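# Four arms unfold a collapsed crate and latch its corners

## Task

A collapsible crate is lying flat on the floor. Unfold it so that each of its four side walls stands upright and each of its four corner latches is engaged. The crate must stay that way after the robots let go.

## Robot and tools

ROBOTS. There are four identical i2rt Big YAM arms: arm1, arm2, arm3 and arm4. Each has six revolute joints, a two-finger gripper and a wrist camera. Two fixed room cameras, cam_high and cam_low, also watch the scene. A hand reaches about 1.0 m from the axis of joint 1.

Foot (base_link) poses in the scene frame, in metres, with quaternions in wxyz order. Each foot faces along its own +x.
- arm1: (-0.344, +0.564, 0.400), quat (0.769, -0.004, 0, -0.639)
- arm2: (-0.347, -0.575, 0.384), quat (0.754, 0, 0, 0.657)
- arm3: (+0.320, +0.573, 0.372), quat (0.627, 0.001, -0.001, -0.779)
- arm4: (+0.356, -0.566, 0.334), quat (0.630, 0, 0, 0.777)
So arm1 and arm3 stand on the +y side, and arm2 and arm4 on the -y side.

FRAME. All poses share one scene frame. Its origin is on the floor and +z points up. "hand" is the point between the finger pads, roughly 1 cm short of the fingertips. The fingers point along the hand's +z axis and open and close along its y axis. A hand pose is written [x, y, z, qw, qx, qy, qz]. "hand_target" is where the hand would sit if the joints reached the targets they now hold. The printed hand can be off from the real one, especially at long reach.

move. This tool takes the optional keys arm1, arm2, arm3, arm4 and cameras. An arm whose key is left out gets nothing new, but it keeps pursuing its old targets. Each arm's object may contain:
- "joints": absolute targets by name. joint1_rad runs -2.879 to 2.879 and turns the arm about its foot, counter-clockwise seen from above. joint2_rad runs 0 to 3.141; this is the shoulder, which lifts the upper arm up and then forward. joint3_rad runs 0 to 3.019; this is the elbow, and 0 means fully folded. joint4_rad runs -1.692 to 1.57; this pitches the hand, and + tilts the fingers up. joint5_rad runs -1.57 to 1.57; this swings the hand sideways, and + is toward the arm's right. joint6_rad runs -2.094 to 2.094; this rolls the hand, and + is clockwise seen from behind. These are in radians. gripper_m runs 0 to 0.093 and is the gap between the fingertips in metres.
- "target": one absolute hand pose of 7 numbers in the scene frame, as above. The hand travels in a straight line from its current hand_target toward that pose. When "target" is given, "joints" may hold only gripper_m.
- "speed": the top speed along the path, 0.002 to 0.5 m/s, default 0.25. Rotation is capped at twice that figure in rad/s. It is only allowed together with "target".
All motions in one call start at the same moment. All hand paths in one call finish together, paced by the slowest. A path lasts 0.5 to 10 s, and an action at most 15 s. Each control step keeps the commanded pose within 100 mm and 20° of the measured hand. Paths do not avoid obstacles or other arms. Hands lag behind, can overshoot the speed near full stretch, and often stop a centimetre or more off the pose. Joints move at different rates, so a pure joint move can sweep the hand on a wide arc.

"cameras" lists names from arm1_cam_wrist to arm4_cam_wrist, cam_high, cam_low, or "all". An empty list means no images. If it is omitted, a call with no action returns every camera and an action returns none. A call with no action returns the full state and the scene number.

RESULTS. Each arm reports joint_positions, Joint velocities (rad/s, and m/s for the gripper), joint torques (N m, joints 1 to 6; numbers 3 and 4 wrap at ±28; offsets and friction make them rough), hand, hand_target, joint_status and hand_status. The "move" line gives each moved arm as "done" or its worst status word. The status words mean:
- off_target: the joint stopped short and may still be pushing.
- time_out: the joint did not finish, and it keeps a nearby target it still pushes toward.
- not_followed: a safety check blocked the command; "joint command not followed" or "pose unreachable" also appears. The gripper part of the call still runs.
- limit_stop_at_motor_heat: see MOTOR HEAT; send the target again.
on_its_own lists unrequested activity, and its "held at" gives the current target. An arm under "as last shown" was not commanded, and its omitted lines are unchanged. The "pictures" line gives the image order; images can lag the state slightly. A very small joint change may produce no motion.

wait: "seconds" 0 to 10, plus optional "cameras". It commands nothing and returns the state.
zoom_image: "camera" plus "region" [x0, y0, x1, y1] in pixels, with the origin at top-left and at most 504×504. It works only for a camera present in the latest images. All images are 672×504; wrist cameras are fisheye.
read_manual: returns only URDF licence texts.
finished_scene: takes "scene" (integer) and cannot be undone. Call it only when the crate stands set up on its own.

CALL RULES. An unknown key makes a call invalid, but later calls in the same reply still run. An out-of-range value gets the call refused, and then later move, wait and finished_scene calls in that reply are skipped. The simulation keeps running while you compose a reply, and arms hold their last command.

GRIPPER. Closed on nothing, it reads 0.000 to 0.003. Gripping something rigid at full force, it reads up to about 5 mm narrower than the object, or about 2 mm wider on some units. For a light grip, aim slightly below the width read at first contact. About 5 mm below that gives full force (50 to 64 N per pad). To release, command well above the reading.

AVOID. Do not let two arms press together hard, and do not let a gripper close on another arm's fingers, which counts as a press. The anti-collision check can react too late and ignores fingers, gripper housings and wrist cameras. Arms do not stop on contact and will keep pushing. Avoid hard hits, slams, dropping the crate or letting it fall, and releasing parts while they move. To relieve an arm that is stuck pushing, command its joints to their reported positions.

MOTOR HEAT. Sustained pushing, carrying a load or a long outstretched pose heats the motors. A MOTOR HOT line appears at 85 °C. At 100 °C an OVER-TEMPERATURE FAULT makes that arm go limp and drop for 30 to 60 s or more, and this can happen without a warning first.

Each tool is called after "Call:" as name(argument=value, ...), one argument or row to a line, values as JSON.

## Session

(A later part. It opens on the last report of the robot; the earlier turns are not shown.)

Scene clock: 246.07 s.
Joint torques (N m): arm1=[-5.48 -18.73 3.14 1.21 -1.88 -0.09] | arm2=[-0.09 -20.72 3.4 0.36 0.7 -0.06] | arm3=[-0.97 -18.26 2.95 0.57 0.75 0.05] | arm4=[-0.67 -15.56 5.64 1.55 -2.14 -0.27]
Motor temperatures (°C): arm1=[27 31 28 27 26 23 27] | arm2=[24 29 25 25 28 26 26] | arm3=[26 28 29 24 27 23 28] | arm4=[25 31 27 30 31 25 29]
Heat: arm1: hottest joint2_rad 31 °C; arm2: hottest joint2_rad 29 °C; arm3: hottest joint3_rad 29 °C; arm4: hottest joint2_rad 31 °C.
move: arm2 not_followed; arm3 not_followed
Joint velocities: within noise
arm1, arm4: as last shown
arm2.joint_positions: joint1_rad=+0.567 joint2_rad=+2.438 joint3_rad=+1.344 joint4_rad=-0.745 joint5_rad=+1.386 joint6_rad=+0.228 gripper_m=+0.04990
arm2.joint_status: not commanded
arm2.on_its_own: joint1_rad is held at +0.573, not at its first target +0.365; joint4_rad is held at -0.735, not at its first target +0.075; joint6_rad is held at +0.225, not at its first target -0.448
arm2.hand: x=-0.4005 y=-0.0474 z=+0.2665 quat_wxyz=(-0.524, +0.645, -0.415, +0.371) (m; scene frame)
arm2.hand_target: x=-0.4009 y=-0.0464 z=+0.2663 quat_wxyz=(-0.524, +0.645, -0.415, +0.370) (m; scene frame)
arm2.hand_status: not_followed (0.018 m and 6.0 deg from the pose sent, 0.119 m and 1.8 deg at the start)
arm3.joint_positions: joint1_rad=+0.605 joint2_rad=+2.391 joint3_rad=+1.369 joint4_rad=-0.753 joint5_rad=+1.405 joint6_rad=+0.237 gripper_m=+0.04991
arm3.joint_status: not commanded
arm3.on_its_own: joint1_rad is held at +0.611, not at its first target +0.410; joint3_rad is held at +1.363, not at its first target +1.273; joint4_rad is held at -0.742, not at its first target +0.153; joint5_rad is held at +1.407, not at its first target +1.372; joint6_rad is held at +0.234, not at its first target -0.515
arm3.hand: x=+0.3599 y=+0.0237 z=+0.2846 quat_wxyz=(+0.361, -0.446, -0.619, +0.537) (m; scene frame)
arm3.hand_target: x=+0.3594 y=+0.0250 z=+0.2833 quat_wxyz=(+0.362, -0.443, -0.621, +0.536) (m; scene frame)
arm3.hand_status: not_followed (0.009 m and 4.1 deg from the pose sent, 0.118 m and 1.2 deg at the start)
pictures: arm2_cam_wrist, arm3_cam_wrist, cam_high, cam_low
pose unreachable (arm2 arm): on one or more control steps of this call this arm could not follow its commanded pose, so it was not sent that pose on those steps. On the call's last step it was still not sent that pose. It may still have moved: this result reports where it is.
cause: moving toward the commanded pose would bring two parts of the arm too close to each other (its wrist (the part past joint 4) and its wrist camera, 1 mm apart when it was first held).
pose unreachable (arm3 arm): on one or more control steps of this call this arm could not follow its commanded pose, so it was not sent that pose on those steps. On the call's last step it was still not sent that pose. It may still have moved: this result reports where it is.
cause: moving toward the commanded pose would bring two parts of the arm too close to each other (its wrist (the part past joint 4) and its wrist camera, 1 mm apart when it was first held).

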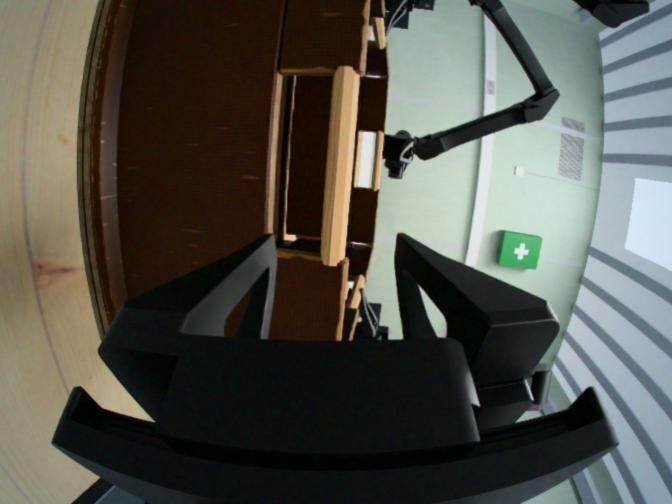

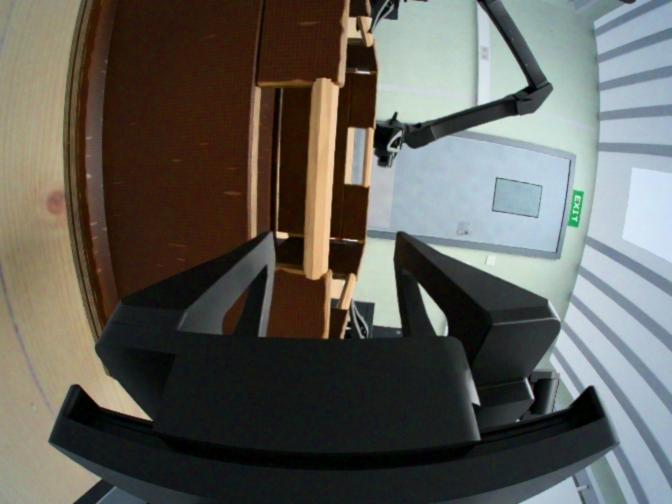

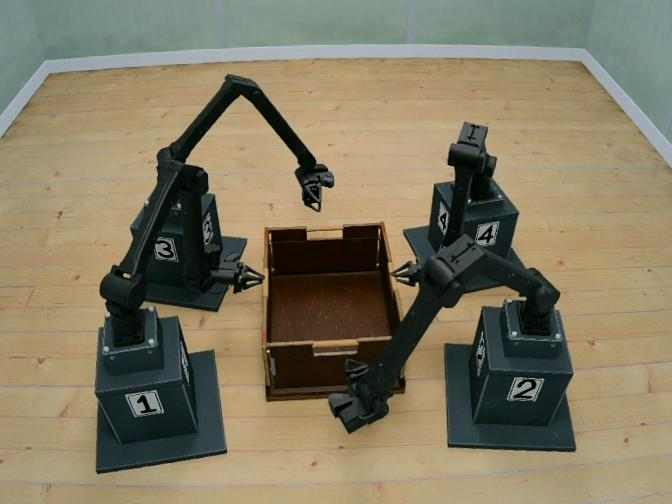

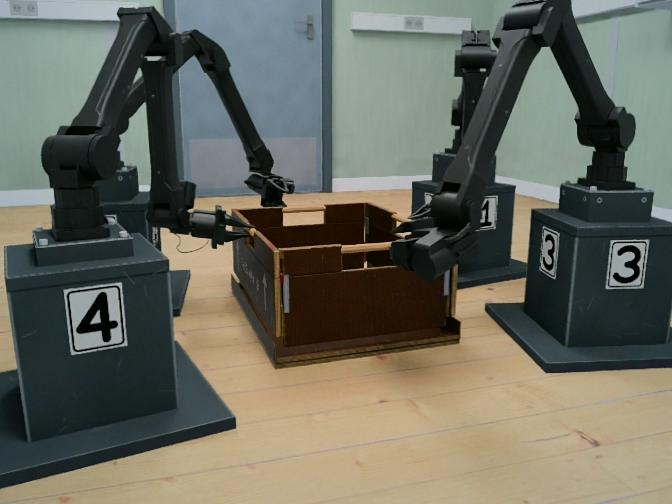

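Call:
move(
  arm1={"target":[-0.002,0.208,0.244,0,0,0.766,-0.643],"speed":0.06},
  arm4={"target":[-0.027,-0.212,0.246,-0.643,0.766,0,0],"speed":0.06},
  arm3={"joints":{"joint1_rad":1.0,"joint2_rad":1.9,"joint3_rad":1.2,"joint4_rad":-0.5,"joint5_rad":1.4,"joint6_rad":0}},
  arm2={"joints":{"joint1_rad":1.0,"joint2_rad":1.9,"joint3_rad":1.2,"joint4_rad":-0.5,"joint5_rad":1.4,"joint6_rad":0}},
  cameras=["cam_high","cam_low","arm3_cam_wrist","arm2_cam_wrist"],
)

Call:
zoom_image(
  camera="cam_low",
  region=[220, 180, 480, 380],
)

Call:
zoom_image(
  camera="cam_high",
  region=[240, 210, 430, 420],
)

Scene clock: 250.53 s.
Joint torques (N m): arm1=[-0.97 -17.9 1.29 1.37 -0.05 0.19] | arm2=[-0.15 -17.49 6.38 1.01 0.7 -0.05] | arm3=[-1.03 -14.1 5.27 1.4 0.62 0.01] | arm4=[2.37 -16.15 3.12 0.99 -0.46 0.19]
Motor temperatures (°C): arm1=[27 31 28 27 26 23 27] | arm2=[24 29 25 25 28 26 25] | arm3=[26 28 29 24 27 23 28] | arm4=[25 31 27 30 31 25 29]
Heat: arm1: hottest joint2_rad 31 °C; arm2: hottest joint2_rad 29 °C; arm3: hottest joint3_rad 29 °C; arm4: hottest joint2_rad 31 °C.
move: arm1 done; arm2 done; arm3 done; arm4 off_target
Joint velocities: within noise
arm1.joint_positions: joint1_rad=+0.902 joint2_rad=+2.568 joint3_rad=+0.825 joint4_rad=+1.365 joint5_rad=+1.057 joint6_rad=-1.247 gripper_m=+0.01503
arm1.joint_status: not commanded
arm1.hand: x=-0.0088 y=+0.2151 z=+0.2436 quat_wxyz=(+0.005, +0.005, -0.767, +0.642) (m; scene frame)
arm1.hand_target: x=-0.0020 y=+0.2080 z=+0.2439 quat_wxyz=(+0.000, +0.000, -0.766, +0.643) (m; scene frame)
arm1.hand_status: done (0.010 m and 0.8 deg from the pose sent, 0.009 m and 0.8 deg at the start)
arm2.joint_positions: joint1_rad=+0.998 joint2_rad=+1.894 joint3_rad=+1.193 joint4_rad=-0.508 joint5_rad=+1.398 joint6_rad=+0.010 gripper_m=+0.04990
arm2.joint_status: all done
arm2.hand: x=-0.6410 y=-0.0965 z=+0.5086 quat_wxyz=(-0.642, +0.664, -0.373, +0.088) (m; scene frame)
arm2.hand_target: x=-0.6440 y=-0.0949 z=+0.5081 quat_wxyz=(-0.643, +0.664, -0.371, +0.087) (m; scene frame)
arm2.hand_status: not commanded
arm3.joint_positions: joint1_rad=+1.005 joint2_rad=+1.874 joint3_rad=+1.210 joint4_rad=-0.507 joint5_rad=+1.404 joint6_rad=+0.012 gripper_m=+0.04991
arm3.joint_status: all done
arm3.hand: x=+0.5824 y=+0.0707 z=+0.5136 quat_wxyz=(+0.096, -0.408, -0.641, +0.643) (m; scene frame)
arm3.hand_target: x=+0.5771 y=+0.0706 z=+0.4964 quat_wxyz=(+0.112, -0.399, -0.649, +0.638) (m; scene frame)
arm3.hand_status: not commanded
arm4.joint_positions: joint1_rad=+0.901 joint2_rad=+2.355 joint3_rad=+0.819 joint4_rad=+1.144 joint5_rad=+1.110 joint6_rad=-1.222 gripper_m=+0.01650
arm4.joint_status: not commanded
arm4.hand: x=-0.0135 y=-0.2076 z=+0.2452 quat_wxyz=(-0.644, +0.765, -0.010, +0.012) (m; scene frame)
arm4.hand_target: x=-0.0243 y=-0.2081 z=+0.2461 quat_wxyz=(-0.643, +0.766, -0.003, +0.002) (m; scene frame)
arm4.hand_status: off_target (0.014 m and 1.8 deg from the pose sent, 0.014 m and 1.7 deg at the start)
pictures: arm2_cam_wrist, arm3_cam_wrist, cam_high, cam_low

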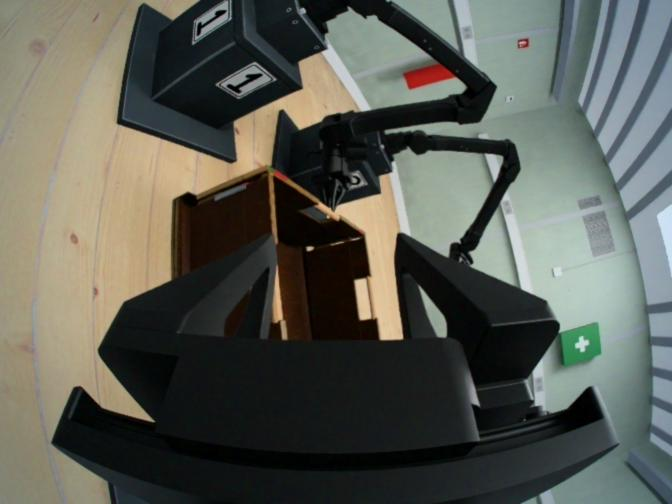

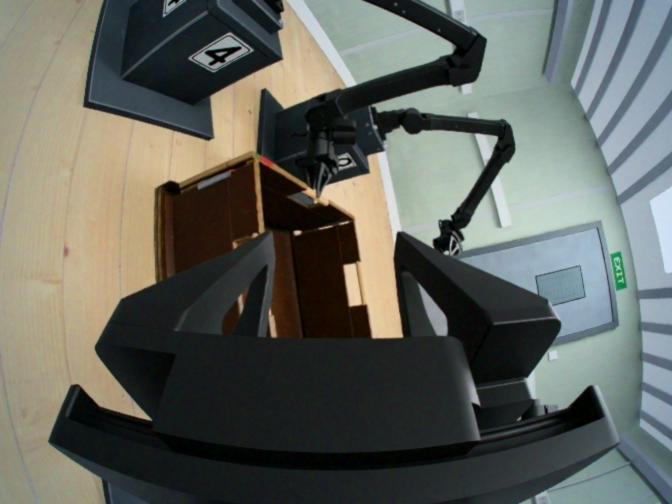

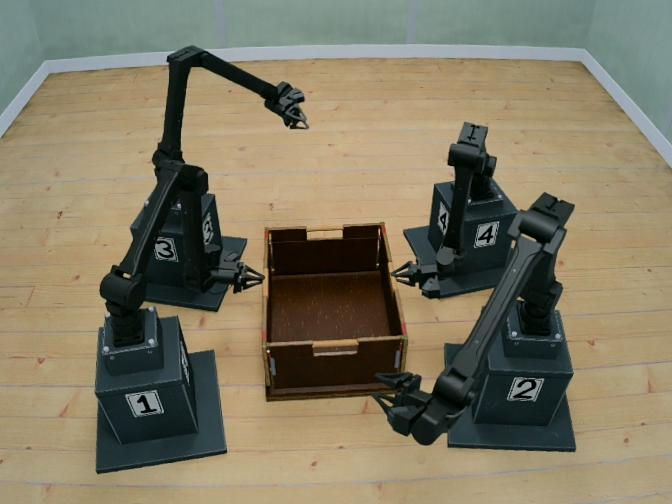

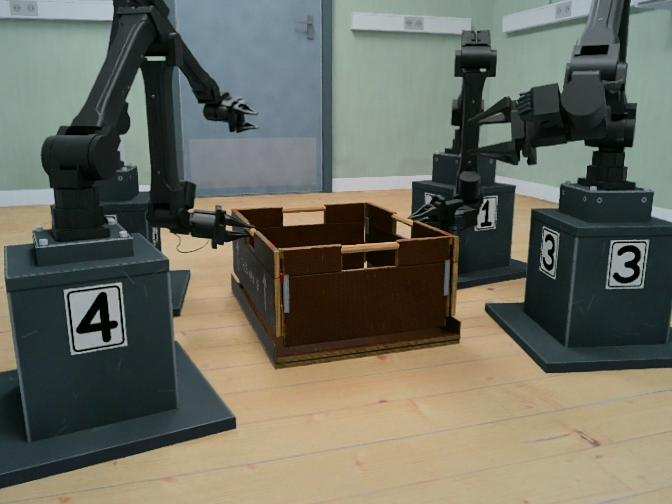

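Scaled by 1.938 from the camera's 672x504 image, which has a finer 960x720 frame.

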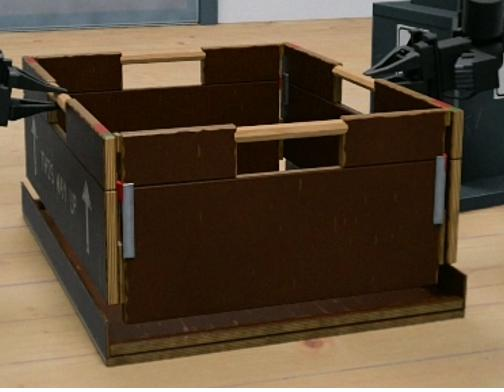

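Scaled by 2.400 from the camera's 672x504 image, which has a finer 960x720 frame.

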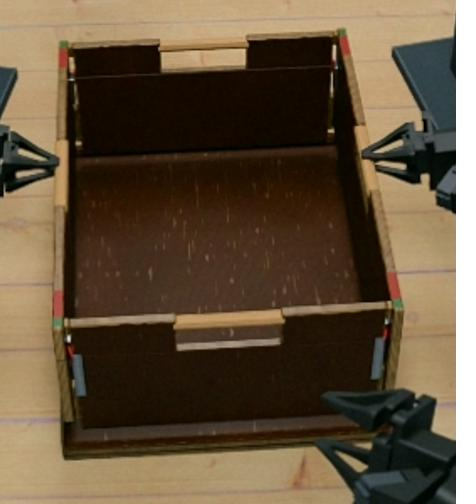

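Call:
zoom_image(
  camera="arm2_cam_wrist",
  region=[170, 150, 290, 240],
)

Call:
zoom_image(
  camera="arm3_cam_wrist",
  region=[150, 140, 290, 240],
)

Scaled by 4.200 from the camera's 672x504 image, which has a finer 960x720 frame.

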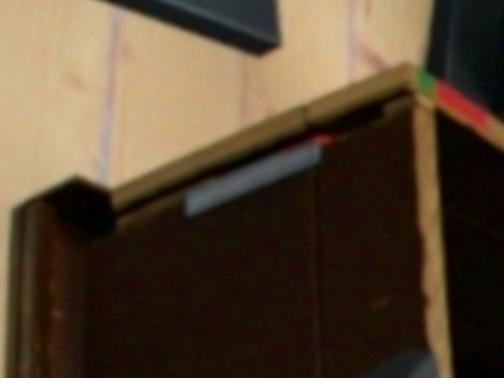

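Scaled by 3.600 from the camera's 672x504 image, which has a finer 960x720 frame.

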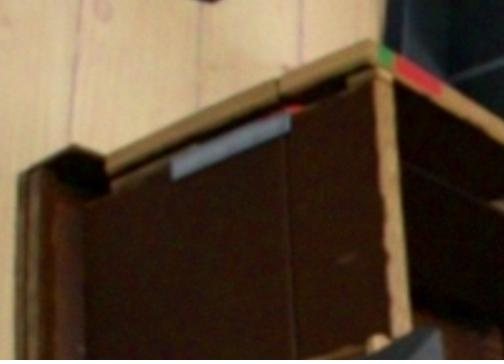

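Call:
move(
  arm1={"joints":{"gripper_m":0.05}},
  arm4={"joints":{"gripper_m":0.05}},
)

Call:
move(
  arm1={"target":[-0.004,0.29,0.27,0,0,0.766,-0.643],"speed":0.12},
  arm4={"target":[-0.02,-0.29,0.27,-0.643,0.766,0,0],"speed":0.12},
  cameras=["cam_high","cam_low"],
)

Call:
zoom_image(
  camera="cam_high",
  region=[240, 210, 430, 420],
)

Call:
zoom_image(
  camera="cam_low",
  region=[220, 180, 480, 380],
)

Scene clock: 258.00 s.
Joint torques (N m): arm1=[-1.38 -17.61 0.05 1.61 0.32 0.18] | arm2=[0.09 -17.79 6.46 0.99 0.7 -0.06] | arm3=[-1.85 -14.33 5.38 1.22 0.58 0] | arm4=[2.26 -16.26 2.91 1.02 0.01 0.2]
Motor temperatures (°C): arm1=[27 31 28 27 25 23 27] | arm2=[24 29 25 25 28 26 25] | arm3=[26 28 29 24 27 23 28] | arm4=[25 31 27 30 30 25 29]
Heat: arm1: hottest joint2_rad 31 °C; arm2: hottest joint2_rad 29 °C; arm3: hottest joint3_rad 29 °C; arm4: hottest joint2_rad 31 °C.
move: arm1 done; arm4 done
Joint velocities: within noise
arm1.joint_positions: joint1_rad=+0.904 joint2_rad=+2.568 joint3_rad=+0.844 joint4_rad=+1.362 joint5_rad=+1.042 joint6_rad=-1.256 gripper_m=+0.04994
arm1.joint_status: all done
arm1.hand: x=+0.0012 y=+0.2122 z=+0.2439 quat_wxyz=(-0.003, +0.009, -0.766, +0.643) (m; scene frame)
arm1.hand_target: x=-0.0002 y=+0.2082 z=+0.2437 quat_wxyz=(-0.001, +0.006, -0.767, +0.642) (m; scene frame)
arm1.hand_status: not commanded
arm2.joint_positions: joint1_rad=+1.005 joint2_rad=+1.894 joint3_rad=+1.193 joint4_rad=-0.508 joint5_rad=+1.398 joint6_rad=+0.010 gripper_m=+0.04990
arm2.joint_status: not commanded
arm2.hand: x=-0.6440 y=-0.0983 z=+0.5086 quat_wxyz=(-0.642, +0.665, -0.371, +0.086) (m; scene frame)
arm2.hand_target: x=-0.6470 y=-0.0967 z=+0.5081 quat_wxyz=(-0.643, +0.665, -0.369, +0.085) (m; scene frame)
arm2.hand_status: not commanded
arm3.joint_positions: joint1_rad=+1.003 joint2_rad=+1.874 joint3_rad=+1.210 joint4_rad=-0.507 joint5_rad=+1.404 joint6_rad=+0.012 gripper_m=+0.04991
arm3.joint_status: not commanded
arm3.hand: x=+0.5816 y=+0.0703 z=+0.5136 quat_wxyz=(+0.097, -0.409, -0.641, +0.643) (m; scene frame)
arm3.hand_target: x=+0.5763 y=+0.0702 z=+0.4964 quat_wxyz=(+0.113, -0.400, -0.648, +0.638) (m; scene frame)
arm3.hand_status: not commanded
arm4.joint_positions: joint1_rad=+0.912 joint2_rad=+2.355 joint3_rad=+0.822 joint4_rad=+1.143 joint5_rad=+1.088 joint6_rad=-1.231 gripper_m=+0.04993
arm4.joint_status: all done
arm4.hand: x=-0.0220 y=-0.2112 z=+0.2442 quat_wxyz=(-0.642, +0.767, +0.004, +0.003) (m; scene frame)
arm4.hand_target: x=-0.0287 y=-0.2117 z=+0.2453 quat_wxyz=(-0.642, +0.767, +0.006, +0.000) (m; scene frame)
arm4.hand_status: not commanded
pictures: none

Scene clock: 259.90 s.
Joint torques (N m): arm1=[0.26 -17.67 -1.13 1.57 0.6 0.3] | arm2=[0.03 -17.85 6.46 0.99 0.7 -0.05] | arm3=[-1.08 -14.45 5.45 1.37 0.59 0.05] | arm4=[1.79 -15.27 1.47 0.8 0.3 0.39]
Motor temperatures (°C): arm1=[27 31 28 27 25 23 27] | arm2=[24 29 25 25 28 26 25] | arm3=[26 28 29 24 27 23 28] | arm4=[25 31 27 30 30 25 29]
Heat: arm1: hottest joint2_rad 31 °C; arm2: hottest joint2_rad 29 °C; arm3: hottest joint3_rad 29 °C; arm4: hottest joint2_rad 31 °C.
move: arm1 done; arm4 done
Joint velocities: within noise
arm1.joint_positions: joint1_rad=+1.085 joint2_rad=+2.470 joint3_rad=+0.727 joint4_rad=+1.200 joint5_rad=+1.225 joint6_rad=-1.055 gripper_m=+0.04997
arm1.joint_status: not commanded
arm1.hand: x=-0.0029 y=+0.2855 z=+0.2673 quat_wxyz=(+0.003, +0.002, -0.765, +0.644) (m; scene frame)
arm1.hand_target: x=-0.0015 y=+0.2879 z=+0.2712 quat_wxyz=(-0.003, -0.002, -0.765, +0.645) (m; scene frame)
arm1.hand_status: done (0.005 m and 0.4 deg from the pose sent, 0.082 m and 1.1 deg at the start)
arm2, arm3: as last shown
arm4.joint_positions: joint1_rad=+1.077 joint2_rad=+2.240 joint3_rad=+0.719 joint4_rad=+0.962 joint5_rad=+1.248 joint6_rad=-1.047 gripper_m=+0.04995
arm4.joint_status: not commanded
arm4.hand: x=-0.0183 y=-0.2838 z=+0.2695 quat_wxyz=(-0.645, +0.764, +0.001, +0.007) (m; scene frame)
arm4.hand_target: x=-0.0171 y=-0.2862 z=+0.2707 quat_wxyz=(-0.644, +0.765, -0.002, +0.003) (m; scene frame)
arm4.hand_status: done (0.006 m and 0.8 deg from the pose sent, 0.083 m and 0.6 deg at the start)
pictures: cam_high, cam_low

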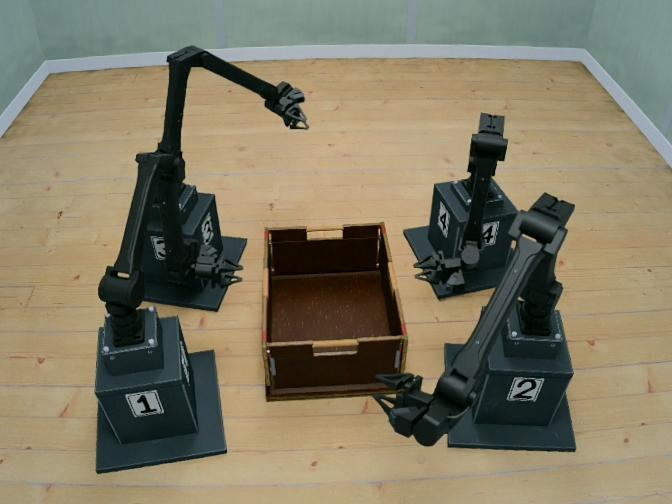

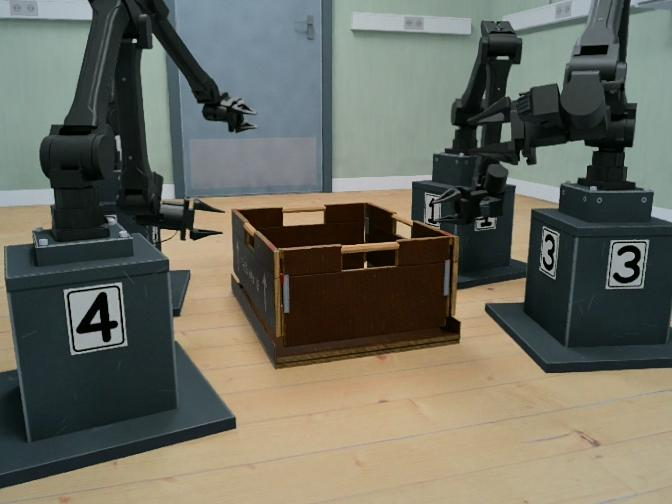

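Scaled by 2.400 from the camera's 672x504 image, which has a finer 960x720 frame.

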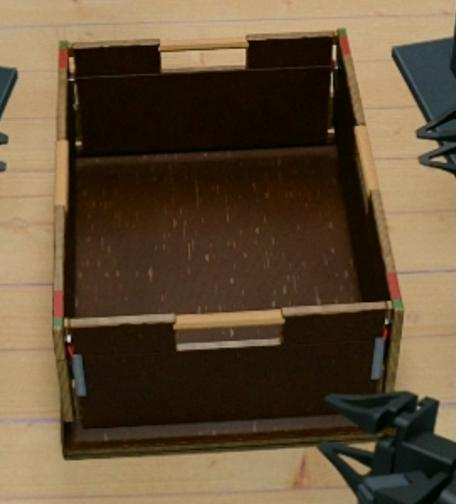

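Scaled by 1.938 from the camera's 672x504 image, which has a finer 960x720 frame.

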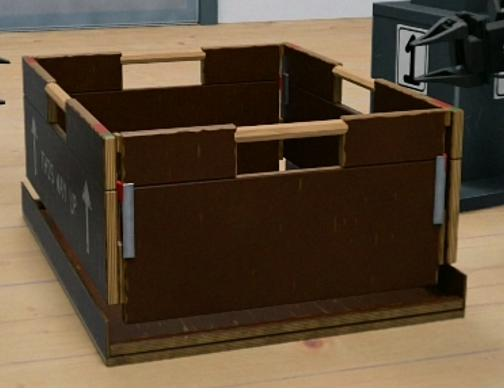

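Call:
move(
  arm3={"target":[0.44,-0.03,0.38,0.1,-0.42,-0.63,0.643]},
  cameras=["arm3_cam_wrist"],
)

Scene clock: 265.00 s.
Joint torques (N m): arm1=[0.32 -17.96 -1.01 1.33 0.55 0.28] | arm2=[0.09 -17.73 6.46 1.01 0.7 -0.05] | arm3=[-0.85 -14.68 3.54 2.51 0.22 0.04] | arm4=[2.08 -15.33 1.47 0.8 0.3 0.41]
Motor temperatures (°C): arm1=[27 31 28 27 25 23 26] | arm2=[24 29 25 25 28 26 25] | arm3=[26 28 29 24 27 23 28] | arm4=[25 30 27 30 29 25 28]
Heat: arm1: hottest joint2_rad 31 °C; arm2: hottest joint2_rad 29 °C; arm3: hottest joint3_rad 29 °C; arm4: hottest joint2_rad 30 °C.
move: arm3 off_target
Joint velocities: within noise
arm1, arm2: as last shown
arm1.hand_target: x=-0.0015 y=+0.2879 z=+0.2711 quat_wxyz=(-0.002, -0.002, -0.765, +0.645) (m; scene frame)
arm3.joint_positions: joint1_rad=+0.684 joint2_rad=+2.133 joint3_rad=+1.072 joint4_rad=+0.684 joint5_rad=+1.178 joint6_rad=-0.751 gripper_m=+0.04991
arm3.joint_status: not commanded
arm3.hand: x=+0.4467 y=-0.0331 z=+0.4012 quat_wxyz=(+0.086, -0.429, -0.623, +0.649) (m; scene frame)
arm3.hand_target: x=+0.4400 y=-0.0277 z=+0.3805 quat_wxyz=(+0.099, -0.421, -0.632, +0.643) (m; scene frame)
arm3.hand_status: off_target (0.022 m and 2.2 deg from the pose sent, 0.219 m and 1.8 deg at the start)
arm4.joint_positions: joint1_rad=+1.076 joint2_rad=+2.240 joint3_rad=+0.719 joint4_rad=+0.962 joint5_rad=+1.248 joint6_rad=-1.045 gripper_m=+0.04995
arm4.joint_status: not commanded
arm4.hand: x=-0.0179 y=-0.2833 z=+0.2695 quat_wxyz=(-0.645, +0.764, +0.000, +0.007) (m; scene frame)
arm4.hand_target: x=-0.0167 y=-0.2856 z=+0.2707 quat_wxyz=(-0.644, +0.765, -0.003, +0.004) (m; scene frame)
arm4.hand_status: not commanded
pictures: arm3_cam_wrist

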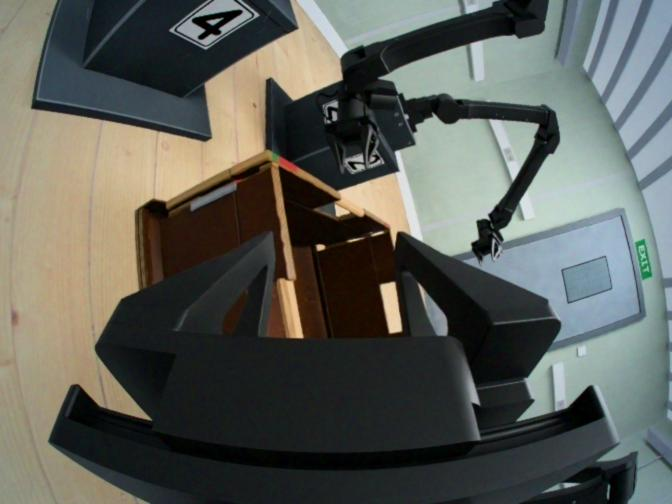

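Call:
zoom_image(
  camera="arm3_cam_wrist",
  region=[170, 140, 310, 240],
)

Call:
move(
  arm3={"target":[0.40,-0.10,0.42,0.1,-0.42,-0.63,0.643],"speed":0.2},
  cameras=["arm3_cam_wrist"],
)

Call:
zoom_image(
  camera="arm3_cam_wrist",
  region=[130, 120, 330, 260],
)

Scaled by 3.600 from the camera's 672x504 image, which has a finer 960x720 frame.

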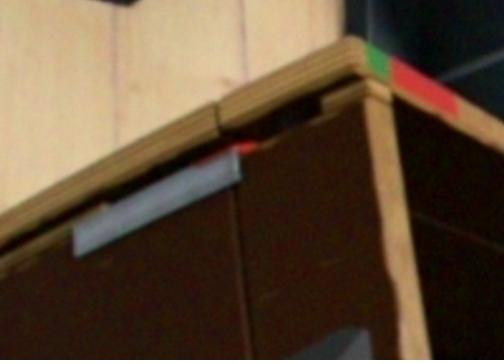

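Scene clock: 267.90 s.
Joint torques (N m): arm1=[0.44 -18.49 -1.16 1.42 0.56 0.3] | arm2=[0.03 -17.85 6.45 0.99 0.71 -0.05] | arm3=[-0.73 -16.21 7.88 1.55 0.14 0.01] | arm4=[2.08 -15.27 1.47 0.79 0.3 0.42]
Motor temperatures (°C): arm1=[27 31 28 27 25 23 26] | arm2=[24 29 25 25 28 26 25] | arm3=[26 28 29 24 27 23 28] | arm4=[25 30 27 30 29 25 28]
Heat: arm1: hottest joint2_rad 31 °C; arm2: hottest joint2_rad 29 °C; arm3: hottest joint3_rad 29 °C; arm4: hottest joint2_rad 30 °C.
move: arm3 off_target
Joint velocities: within noise
arm1, arm2, arm4: as last shown
arm3.joint_positions: joint1_rad=+0.566 joint2_rad=+2.133 joint3_rad=+1.167 joint4_rad=+0.649 joint5_rad=+1.069 joint6_rad=-0.847 gripper_m=+0.04991
arm3.joint_status: not commanded
arm3.hand: x=+0.3991 y=-0.0878 z=+0.4228 quat_wxyz=(+0.095, -0.424, -0.629, +0.644) (m; scene frame)
arm3.hand_target: x=+0.4044 y=-0.0989 z=+0.4192 quat_wxyz=(+0.097, -0.419, -0.633, +0.644) (m; scene frame)
arm3.hand_status: off_target (0.013 m and 0.7 deg from the pose sent, 0.084 m and 2.2 deg at the start)
pictures: arm3_cam_wrist

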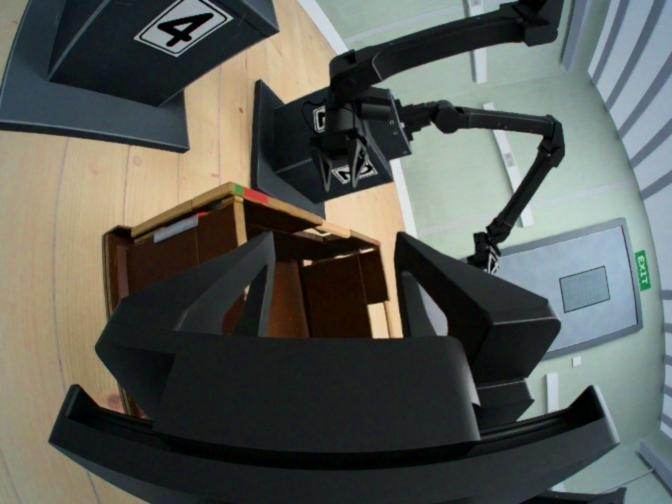

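Scaled by 2.520 from the camera's 672x504 image, which has a finer 960x720 frame.

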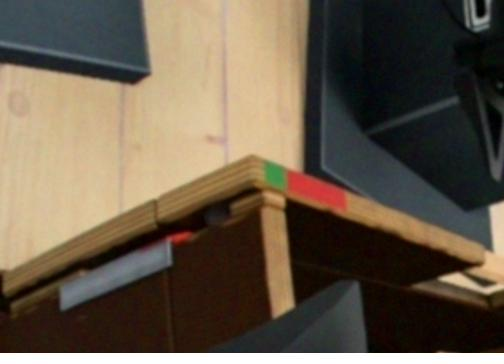

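Call:
move(
  arm3={"target":[0.33,-0.10,0.25,0.1,-0.42,-0.63,0.643],"speed":0.2,"joints":{"gripper_m":0.0}},
  arm2={"target":[-0.38,0.09,0.24,-0.643,0.63,-0.42,0.1],"speed":0.2,"joints":{"gripper_m":0.0}},
  cameras=["cam_low","cam_high"],
)

Scene clock: 273.17 s.
Joint torques (N m): arm1=[0.26 -18.67 -0.92 1.36 0.6 0.32] | arm2=[0.03 -21.13 4.85 2.14 0.05 -0.02] | arm3=[-1.79 -16.26 5.08 2.89 0.15 0.03] | arm4=[2.08 -15.27 1.48 0.8 0.3 0.42]
Motor temperatures (°C): arm1=[27 32 28 27 25 23 26] | arm2=[24 29 25 25 28 26 25] | arm3=[26 28 29 24 27 23 28] | arm4=[25 30 27 30 29 25 28]
Heat: arm1: hottest joint2_rad 32 °C; arm2: hottest joint2_rad 29 °C; arm3: hottest joint3_rad 29 °C; arm4: hottest joint2_rad 30 °C.
move: arm2 off_target; arm3 off_target
Joint velocities: within noise
arm1, arm4: as last shown
arm2.joint_positions: joint1_rad=+0.406 joint2_rad=+2.584 joint3_rad=+1.280 joint4_rad=+0.972 joint5_rad=+0.998 joint6_rad=-0.875 gripper_m=+0.00068
arm2.joint_status: all done
arm2.hand: x=-0.3757 y=+0.0800 z=+0.2342 quat_wxyz=(-0.633, +0.640, -0.422, +0.108) (m; scene frame)
arm2.hand_target: x=-0.3811 y=+0.0890 z=+0.2399 quat_wxyz=(-0.642, +0.633, -0.422, +0.098) (m; scene frame)
arm2.hand_status: off_target (0.012 m and 1.9 deg from the pose sent, 0.421 m and 7.1 deg at the start)
arm3.joint_positions: joint1_rad=+0.447 joint2_rad=+2.507 joint3_rad=+1.248 joint4_rad=+0.984 joint5_rad=+0.957 joint6_rad=-0.910 gripper_m=+0.00050
arm3.joint_status: all done
arm3.hand: x=+0.3309 y=-0.0938 z=+0.2606 quat_wxyz=(+0.100, -0.423, -0.633, +0.641) (m; scene frame)
arm3.hand_target: x=+0.3259 y=-0.0984 z=+0.2513 quat_wxyz=(+0.101, -0.424, -0.630, +0.643) (m; scene frame)
arm3.hand_status: off_target (0.012 m and 0.5 deg from the pose sent, 0.187 m and 0.7 deg at the start)
pictures: cam_high, cam_low

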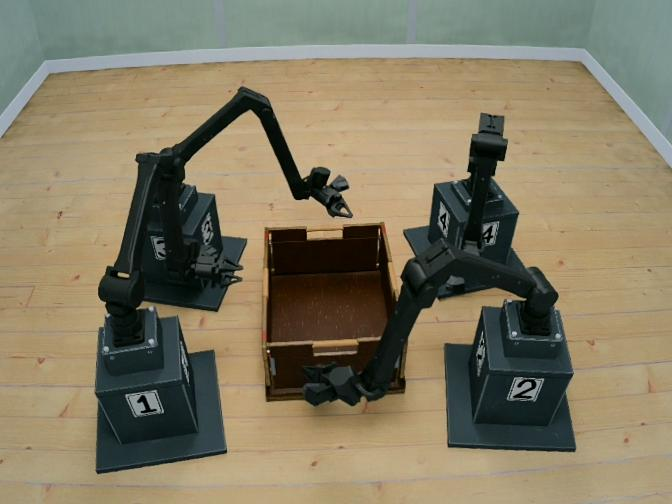

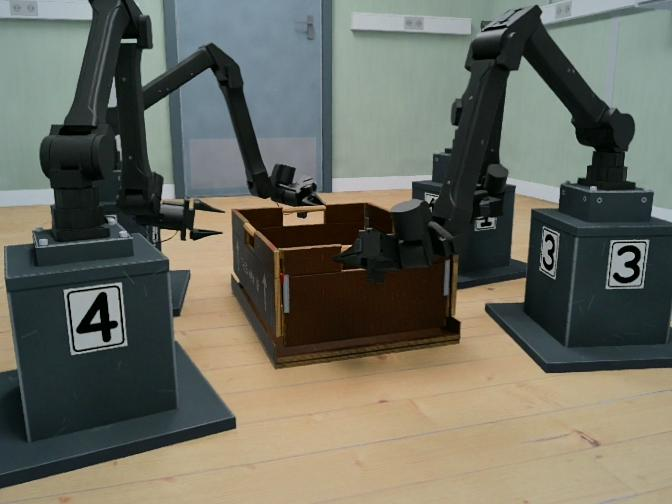

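Call:
move(
  arm3={"target":[0.25,-0.10,0.226,0.1,-0.42,-0.63,0.643],"speed":0.05},
  arm2={"target":[-0.295,0.09,0.232,-0.643,0.63,-0.42,0.1],"speed":0.05},
  cameras=["cam_high"],
)

Call:
zoom_image(
  camera="cam_high",
  region=[240, 210, 430, 420],
)

Scene clock: 276.40 s.
Joint torques (N m): arm1=[0.21 -18.14 -1.11 1.33 0.56 0.32] | arm2=[-2.32 -20.42 3.18 2.28 0.15 -0.09] | arm3=[-2.84 -15.85 4.67 2.85 0.22 0.03] | arm4=[2.08 -15.27 1.47 0.8 0.3 0.42]
Motor temperatures (°C): arm1=[27 32 28 27 25 23 26] | arm2=[24 29 25 25 28 26 25] | arm3=[26 28 29 24 27 23 28] | arm4=[25 30 27 30 29 25 28]
Heat: arm1: hottest joint2_rad 32 °C; arm2: hottest joint2_rad 29 °C; arm3: hottest joint3_rad 29 °C; arm4: hottest joint2_rad 30 °C.
move: arm2 off_target; arm3 off_target
Joint velocities: within noise
arm1, arm4: as last shown
arm2.joint_positions: joint1_rad=+0.285 joint2_rad=+2.598 joint3_rad=+1.271 joint4_rad=+1.085 joint5_rad=+0.852 joint6_rad=-0.947 gripper_m=+0.00068
arm2.joint_status: not commanded
arm2.hand: x=-0.3139 y=+0.0937 z=+0.2368 quat_wxyz=(-0.643, +0.637, -0.416, +0.090) (m; scene frame)
arm2.hand_target: x=-0.2971 y=+0.0898 z=+0.2319 quat_wxyz=(-0.643, +0.631, -0.421, +0.099) (m; scene frame)
arm2.hand_status: off_target (0.020 m and 1.4 deg from the pose sent, 0.081 m and 1.9 deg at the start)
arm3.joint_positions: joint1_rad=+0.336 joint2_rad=+2.561 joint3_rad=+1.248 joint4_rad=+1.083 joint5_rad=+0.816 joint6_rad=-0.962 gripper_m=+0.00050
arm3.joint_status: not commanded
arm3.hand: x=+0.2739 y=-0.0984 z=+0.2393 quat_wxyz=(+0.086, -0.414, -0.638, +0.643) (m; scene frame)
arm3.hand_target: x=+0.2569 y=-0.0985 z=+0.2256 quat_wxyz=(+0.097, -0.419, -0.634, +0.643) (m; scene frame)
arm3.hand_status: off_target (0.027 m and 2.0 deg from the pose sent, 0.088 m and 0.5 deg at the start)
pictures: cam_high

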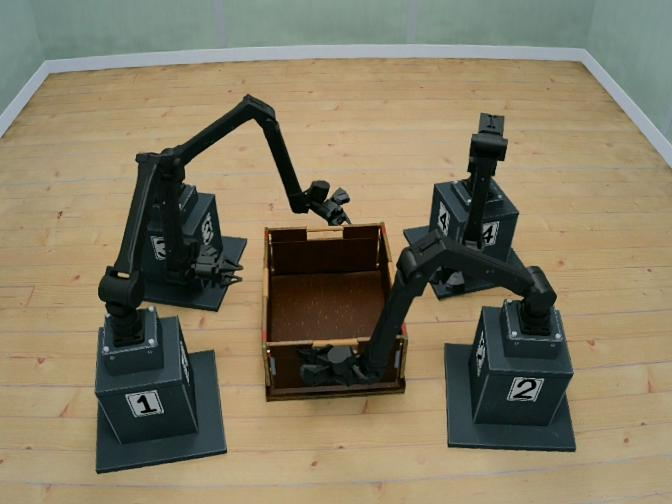

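Scaled by 2.400 from the camera's 672x504 image, which has a finer 960x720 frame.

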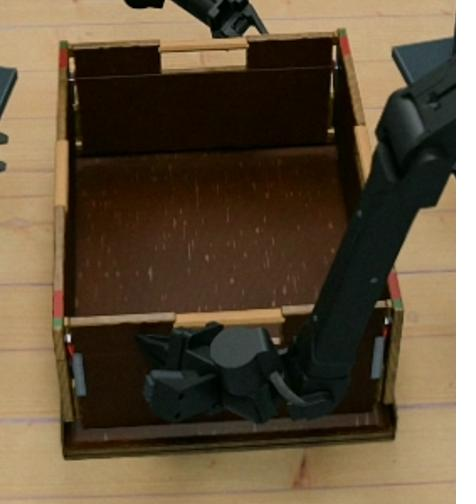

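Call:
move(
  arm3={"target":[0.225,-0.10,0.226,0.1,-0.42,-0.63,0.643],"speed":0.05},
  arm2={"target":[-0.265,0.09,0.232,-0.643,0.63,-0.42,0.1],"speed":0.05},
  cameras=["cam_high"],
)

Call:
zoom_image(
  camera="cam_high",
  region=[240, 210, 430, 420],
)

Scene clock: 278.83 s.
Joint torques (N m): arm1=[0.21 -18.2 -1.21 1.43 0.57 0.29] | arm2=[-6.07 -20.31 3.28 2.22 0.53 -0.1] | arm3=[-6.12 -16.38 4 3.04 0.6 0.08] | arm4=[2.08 -15.27 1.47 0.8 0.3 0.42]
Motor temperatures (°C): arm1=[27 32 28 27 25 23 26] | arm2=[24 29 25 25 28 26 25] | arm3=[26 28 29 24 27 23 28] | arm4=[24 30 27 30 29 25 28]
Heat: arm1: hottest joint2_rad 32 °C; arm2: hottest joint2_rad 29 °C; arm3: hottest joint3_rad 29 °C; arm4: hottest joint2_rad 30 °C.
move: arm2 off_target; arm3 off_target
Joint velocities: within noise
arm1, arm4: as last shown
arm2.joint_positions: joint1_rad=+0.271 joint2_rad=+2.598 joint3_rad=+1.255 joint4_rad=+1.113 joint5_rad=+0.788 joint6_rad=-0.967 gripper_m=+0.00068
arm2.joint_status: not commanded
arm2.hand: x=-0.3126 y=+0.0950 z=+0.2358 quat_wxyz=(-0.644, +0.648, -0.400, +0.073) (m; scene frame)
arm2.hand_target: x=-0.2667 y=+0.0883 z=+0.2321 quat_wxyz=(-0.643, +0.632, -0.421, +0.100) (m; scene frame)
arm2.hand_status: off_target (0.048 m and 4.4 deg from the pose sent, 0.049 m and 1.4 deg at the start)
arm3.joint_positions: joint1_rad=+0.324 joint2_rad=+2.564 joint3_rad=+1.248 joint4_rad=+1.099 joint5_rad=+0.764 joint6_rad=-0.978 gripper_m=+0.00050
arm3.joint_status: not commanded
arm3.hand: x=+0.2727 y=-0.1032 z=+0.2388 quat_wxyz=(+0.072, -0.401, -0.646, +0.645) (m; scene frame)
arm3.hand_target: x=+0.2268 y=-0.0972 z=+0.2268 quat_wxyz=(+0.100, -0.421, -0.631, +0.643) (m; scene frame)
arm3.hand_status: off_target (0.049 m and 4.3 deg from the pose sent, 0.051 m and 2.0 deg at the start)
pictures: cam_high

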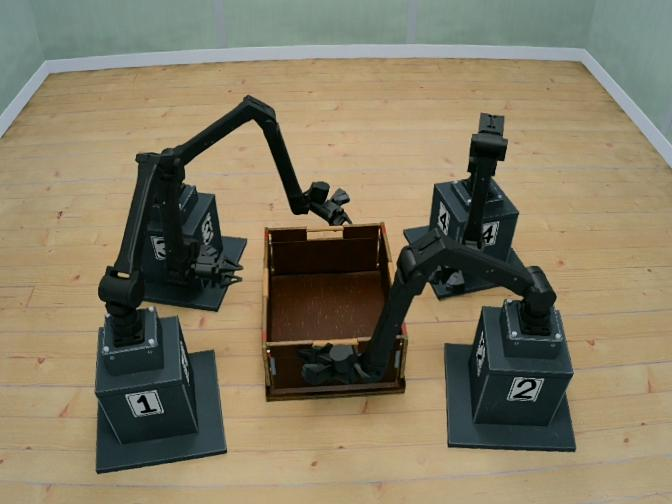

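Scaled by 2.400 from the camera's 672x504 image, which has a finer 960x720 frame.

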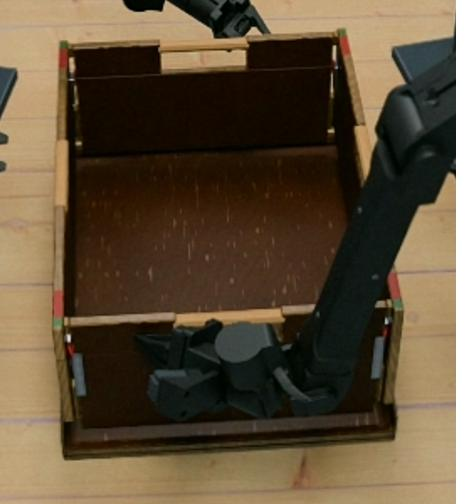

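Held firmly: latched. Retreat and finish.

Call:
move(
  arm3={"target":[0.37,-0.06,0.28,0.1,-0.42,-0.63,0.643],"speed":0.12},
  arm2={"target":[-0.41,0.06,0.27,-0.643,0.63,-0.42,0.1],"speed":0.12},
  cameras=["cam_high"],
)

Call:
finished_scene(
  scene=1,
)

Scene clock: 281.90 s.
Joint torques (N m): arm1=[0.91 -17.55 -1.16 1.39 0.57 0.27] | arm2=[-0.5 -23.88 2.96 1.07 0.34 0.15] | arm3=[-0.26 -19.43 2.24 1.54 0.43 0.25] | arm4=[2.08 -15.27 1.48 0.79 0.3 0.42]
Motor temperatures (°C): arm1=[27 32 28 27 24 23 26] | arm2=[24 29 25 25 28 26 25] | arm3=[26 28 29 24 27 23 28] | arm4=[24 30 27 30 28 25 28]
Heat: arm1: hottest joint2_rad 32 °C; arm2: hottest joint2_rad 29 °C; arm3: hottest joint3_rad 29 °C; arm4: hottest joint2_rad 30 °C.
move: arm2 off_target; arm3 done
Joint velocities: within noise
arm1, arm4: as last shown
arm2.joint_positions: joint1_rad=+0.471 joint2_rad=+2.535 joint3_rad=+1.202 joint4_rad=+0.998 joint5_rad=+1.058 joint6_rad=-0.877 gripper_m=+0.00068
arm2.joint_status: not commanded
arm2.hand: x=-0.4039 y=+0.0532 z=+0.2511 quat_wxyz=(-0.638, +0.640, -0.413, +0.112) (m; scene frame)
arm2.hand_target: x=-0.4058 y=+0.0601 z=+0.2701 quat_wxyz=(-0.644, +0.630, -0.421, +0.103) (m; scene frame)
arm2.hand_status: off_target (0.021 m and 2.0 deg from the pose sent, 0.109 m and 4.4 deg at the start)
arm3.joint_positions: joint1_rad=+0.519 joint2_rad=+2.455 joint3_rad=+1.164 joint4_rad=+1.010 joint5_rad=+1.036 joint6_rad=-0.899 gripper_m=+0.00050
arm3.joint_status: not commanded
arm3.hand: x=+0.3622 y=-0.0626 z=+0.2770 quat_wxyz=(+0.104, -0.420, -0.629, +0.646) (m; scene frame)
arm3.hand_target: x=+0.3643 y=-0.0605 z=+0.2810 quat_wxyz=(+0.103, -0.422, -0.629, +0.645) (m; scene frame)
arm3.hand_status: done (0.009 m and 0.6 deg from the pose sent, 0.114 m and 4.3 deg at the start)
pictures: cam_high

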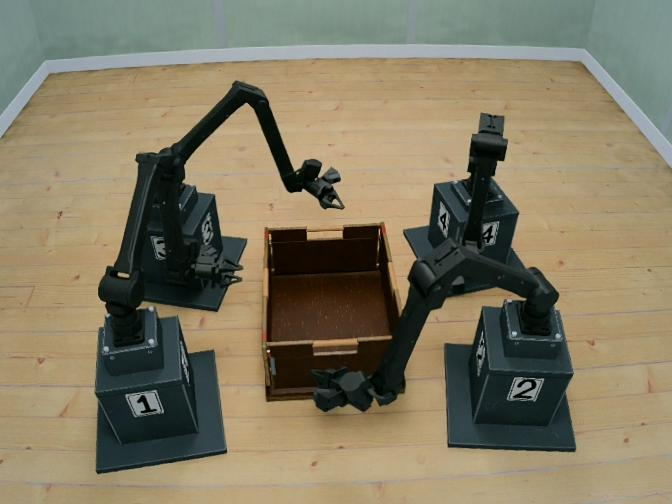

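The scene is finished: the task was done.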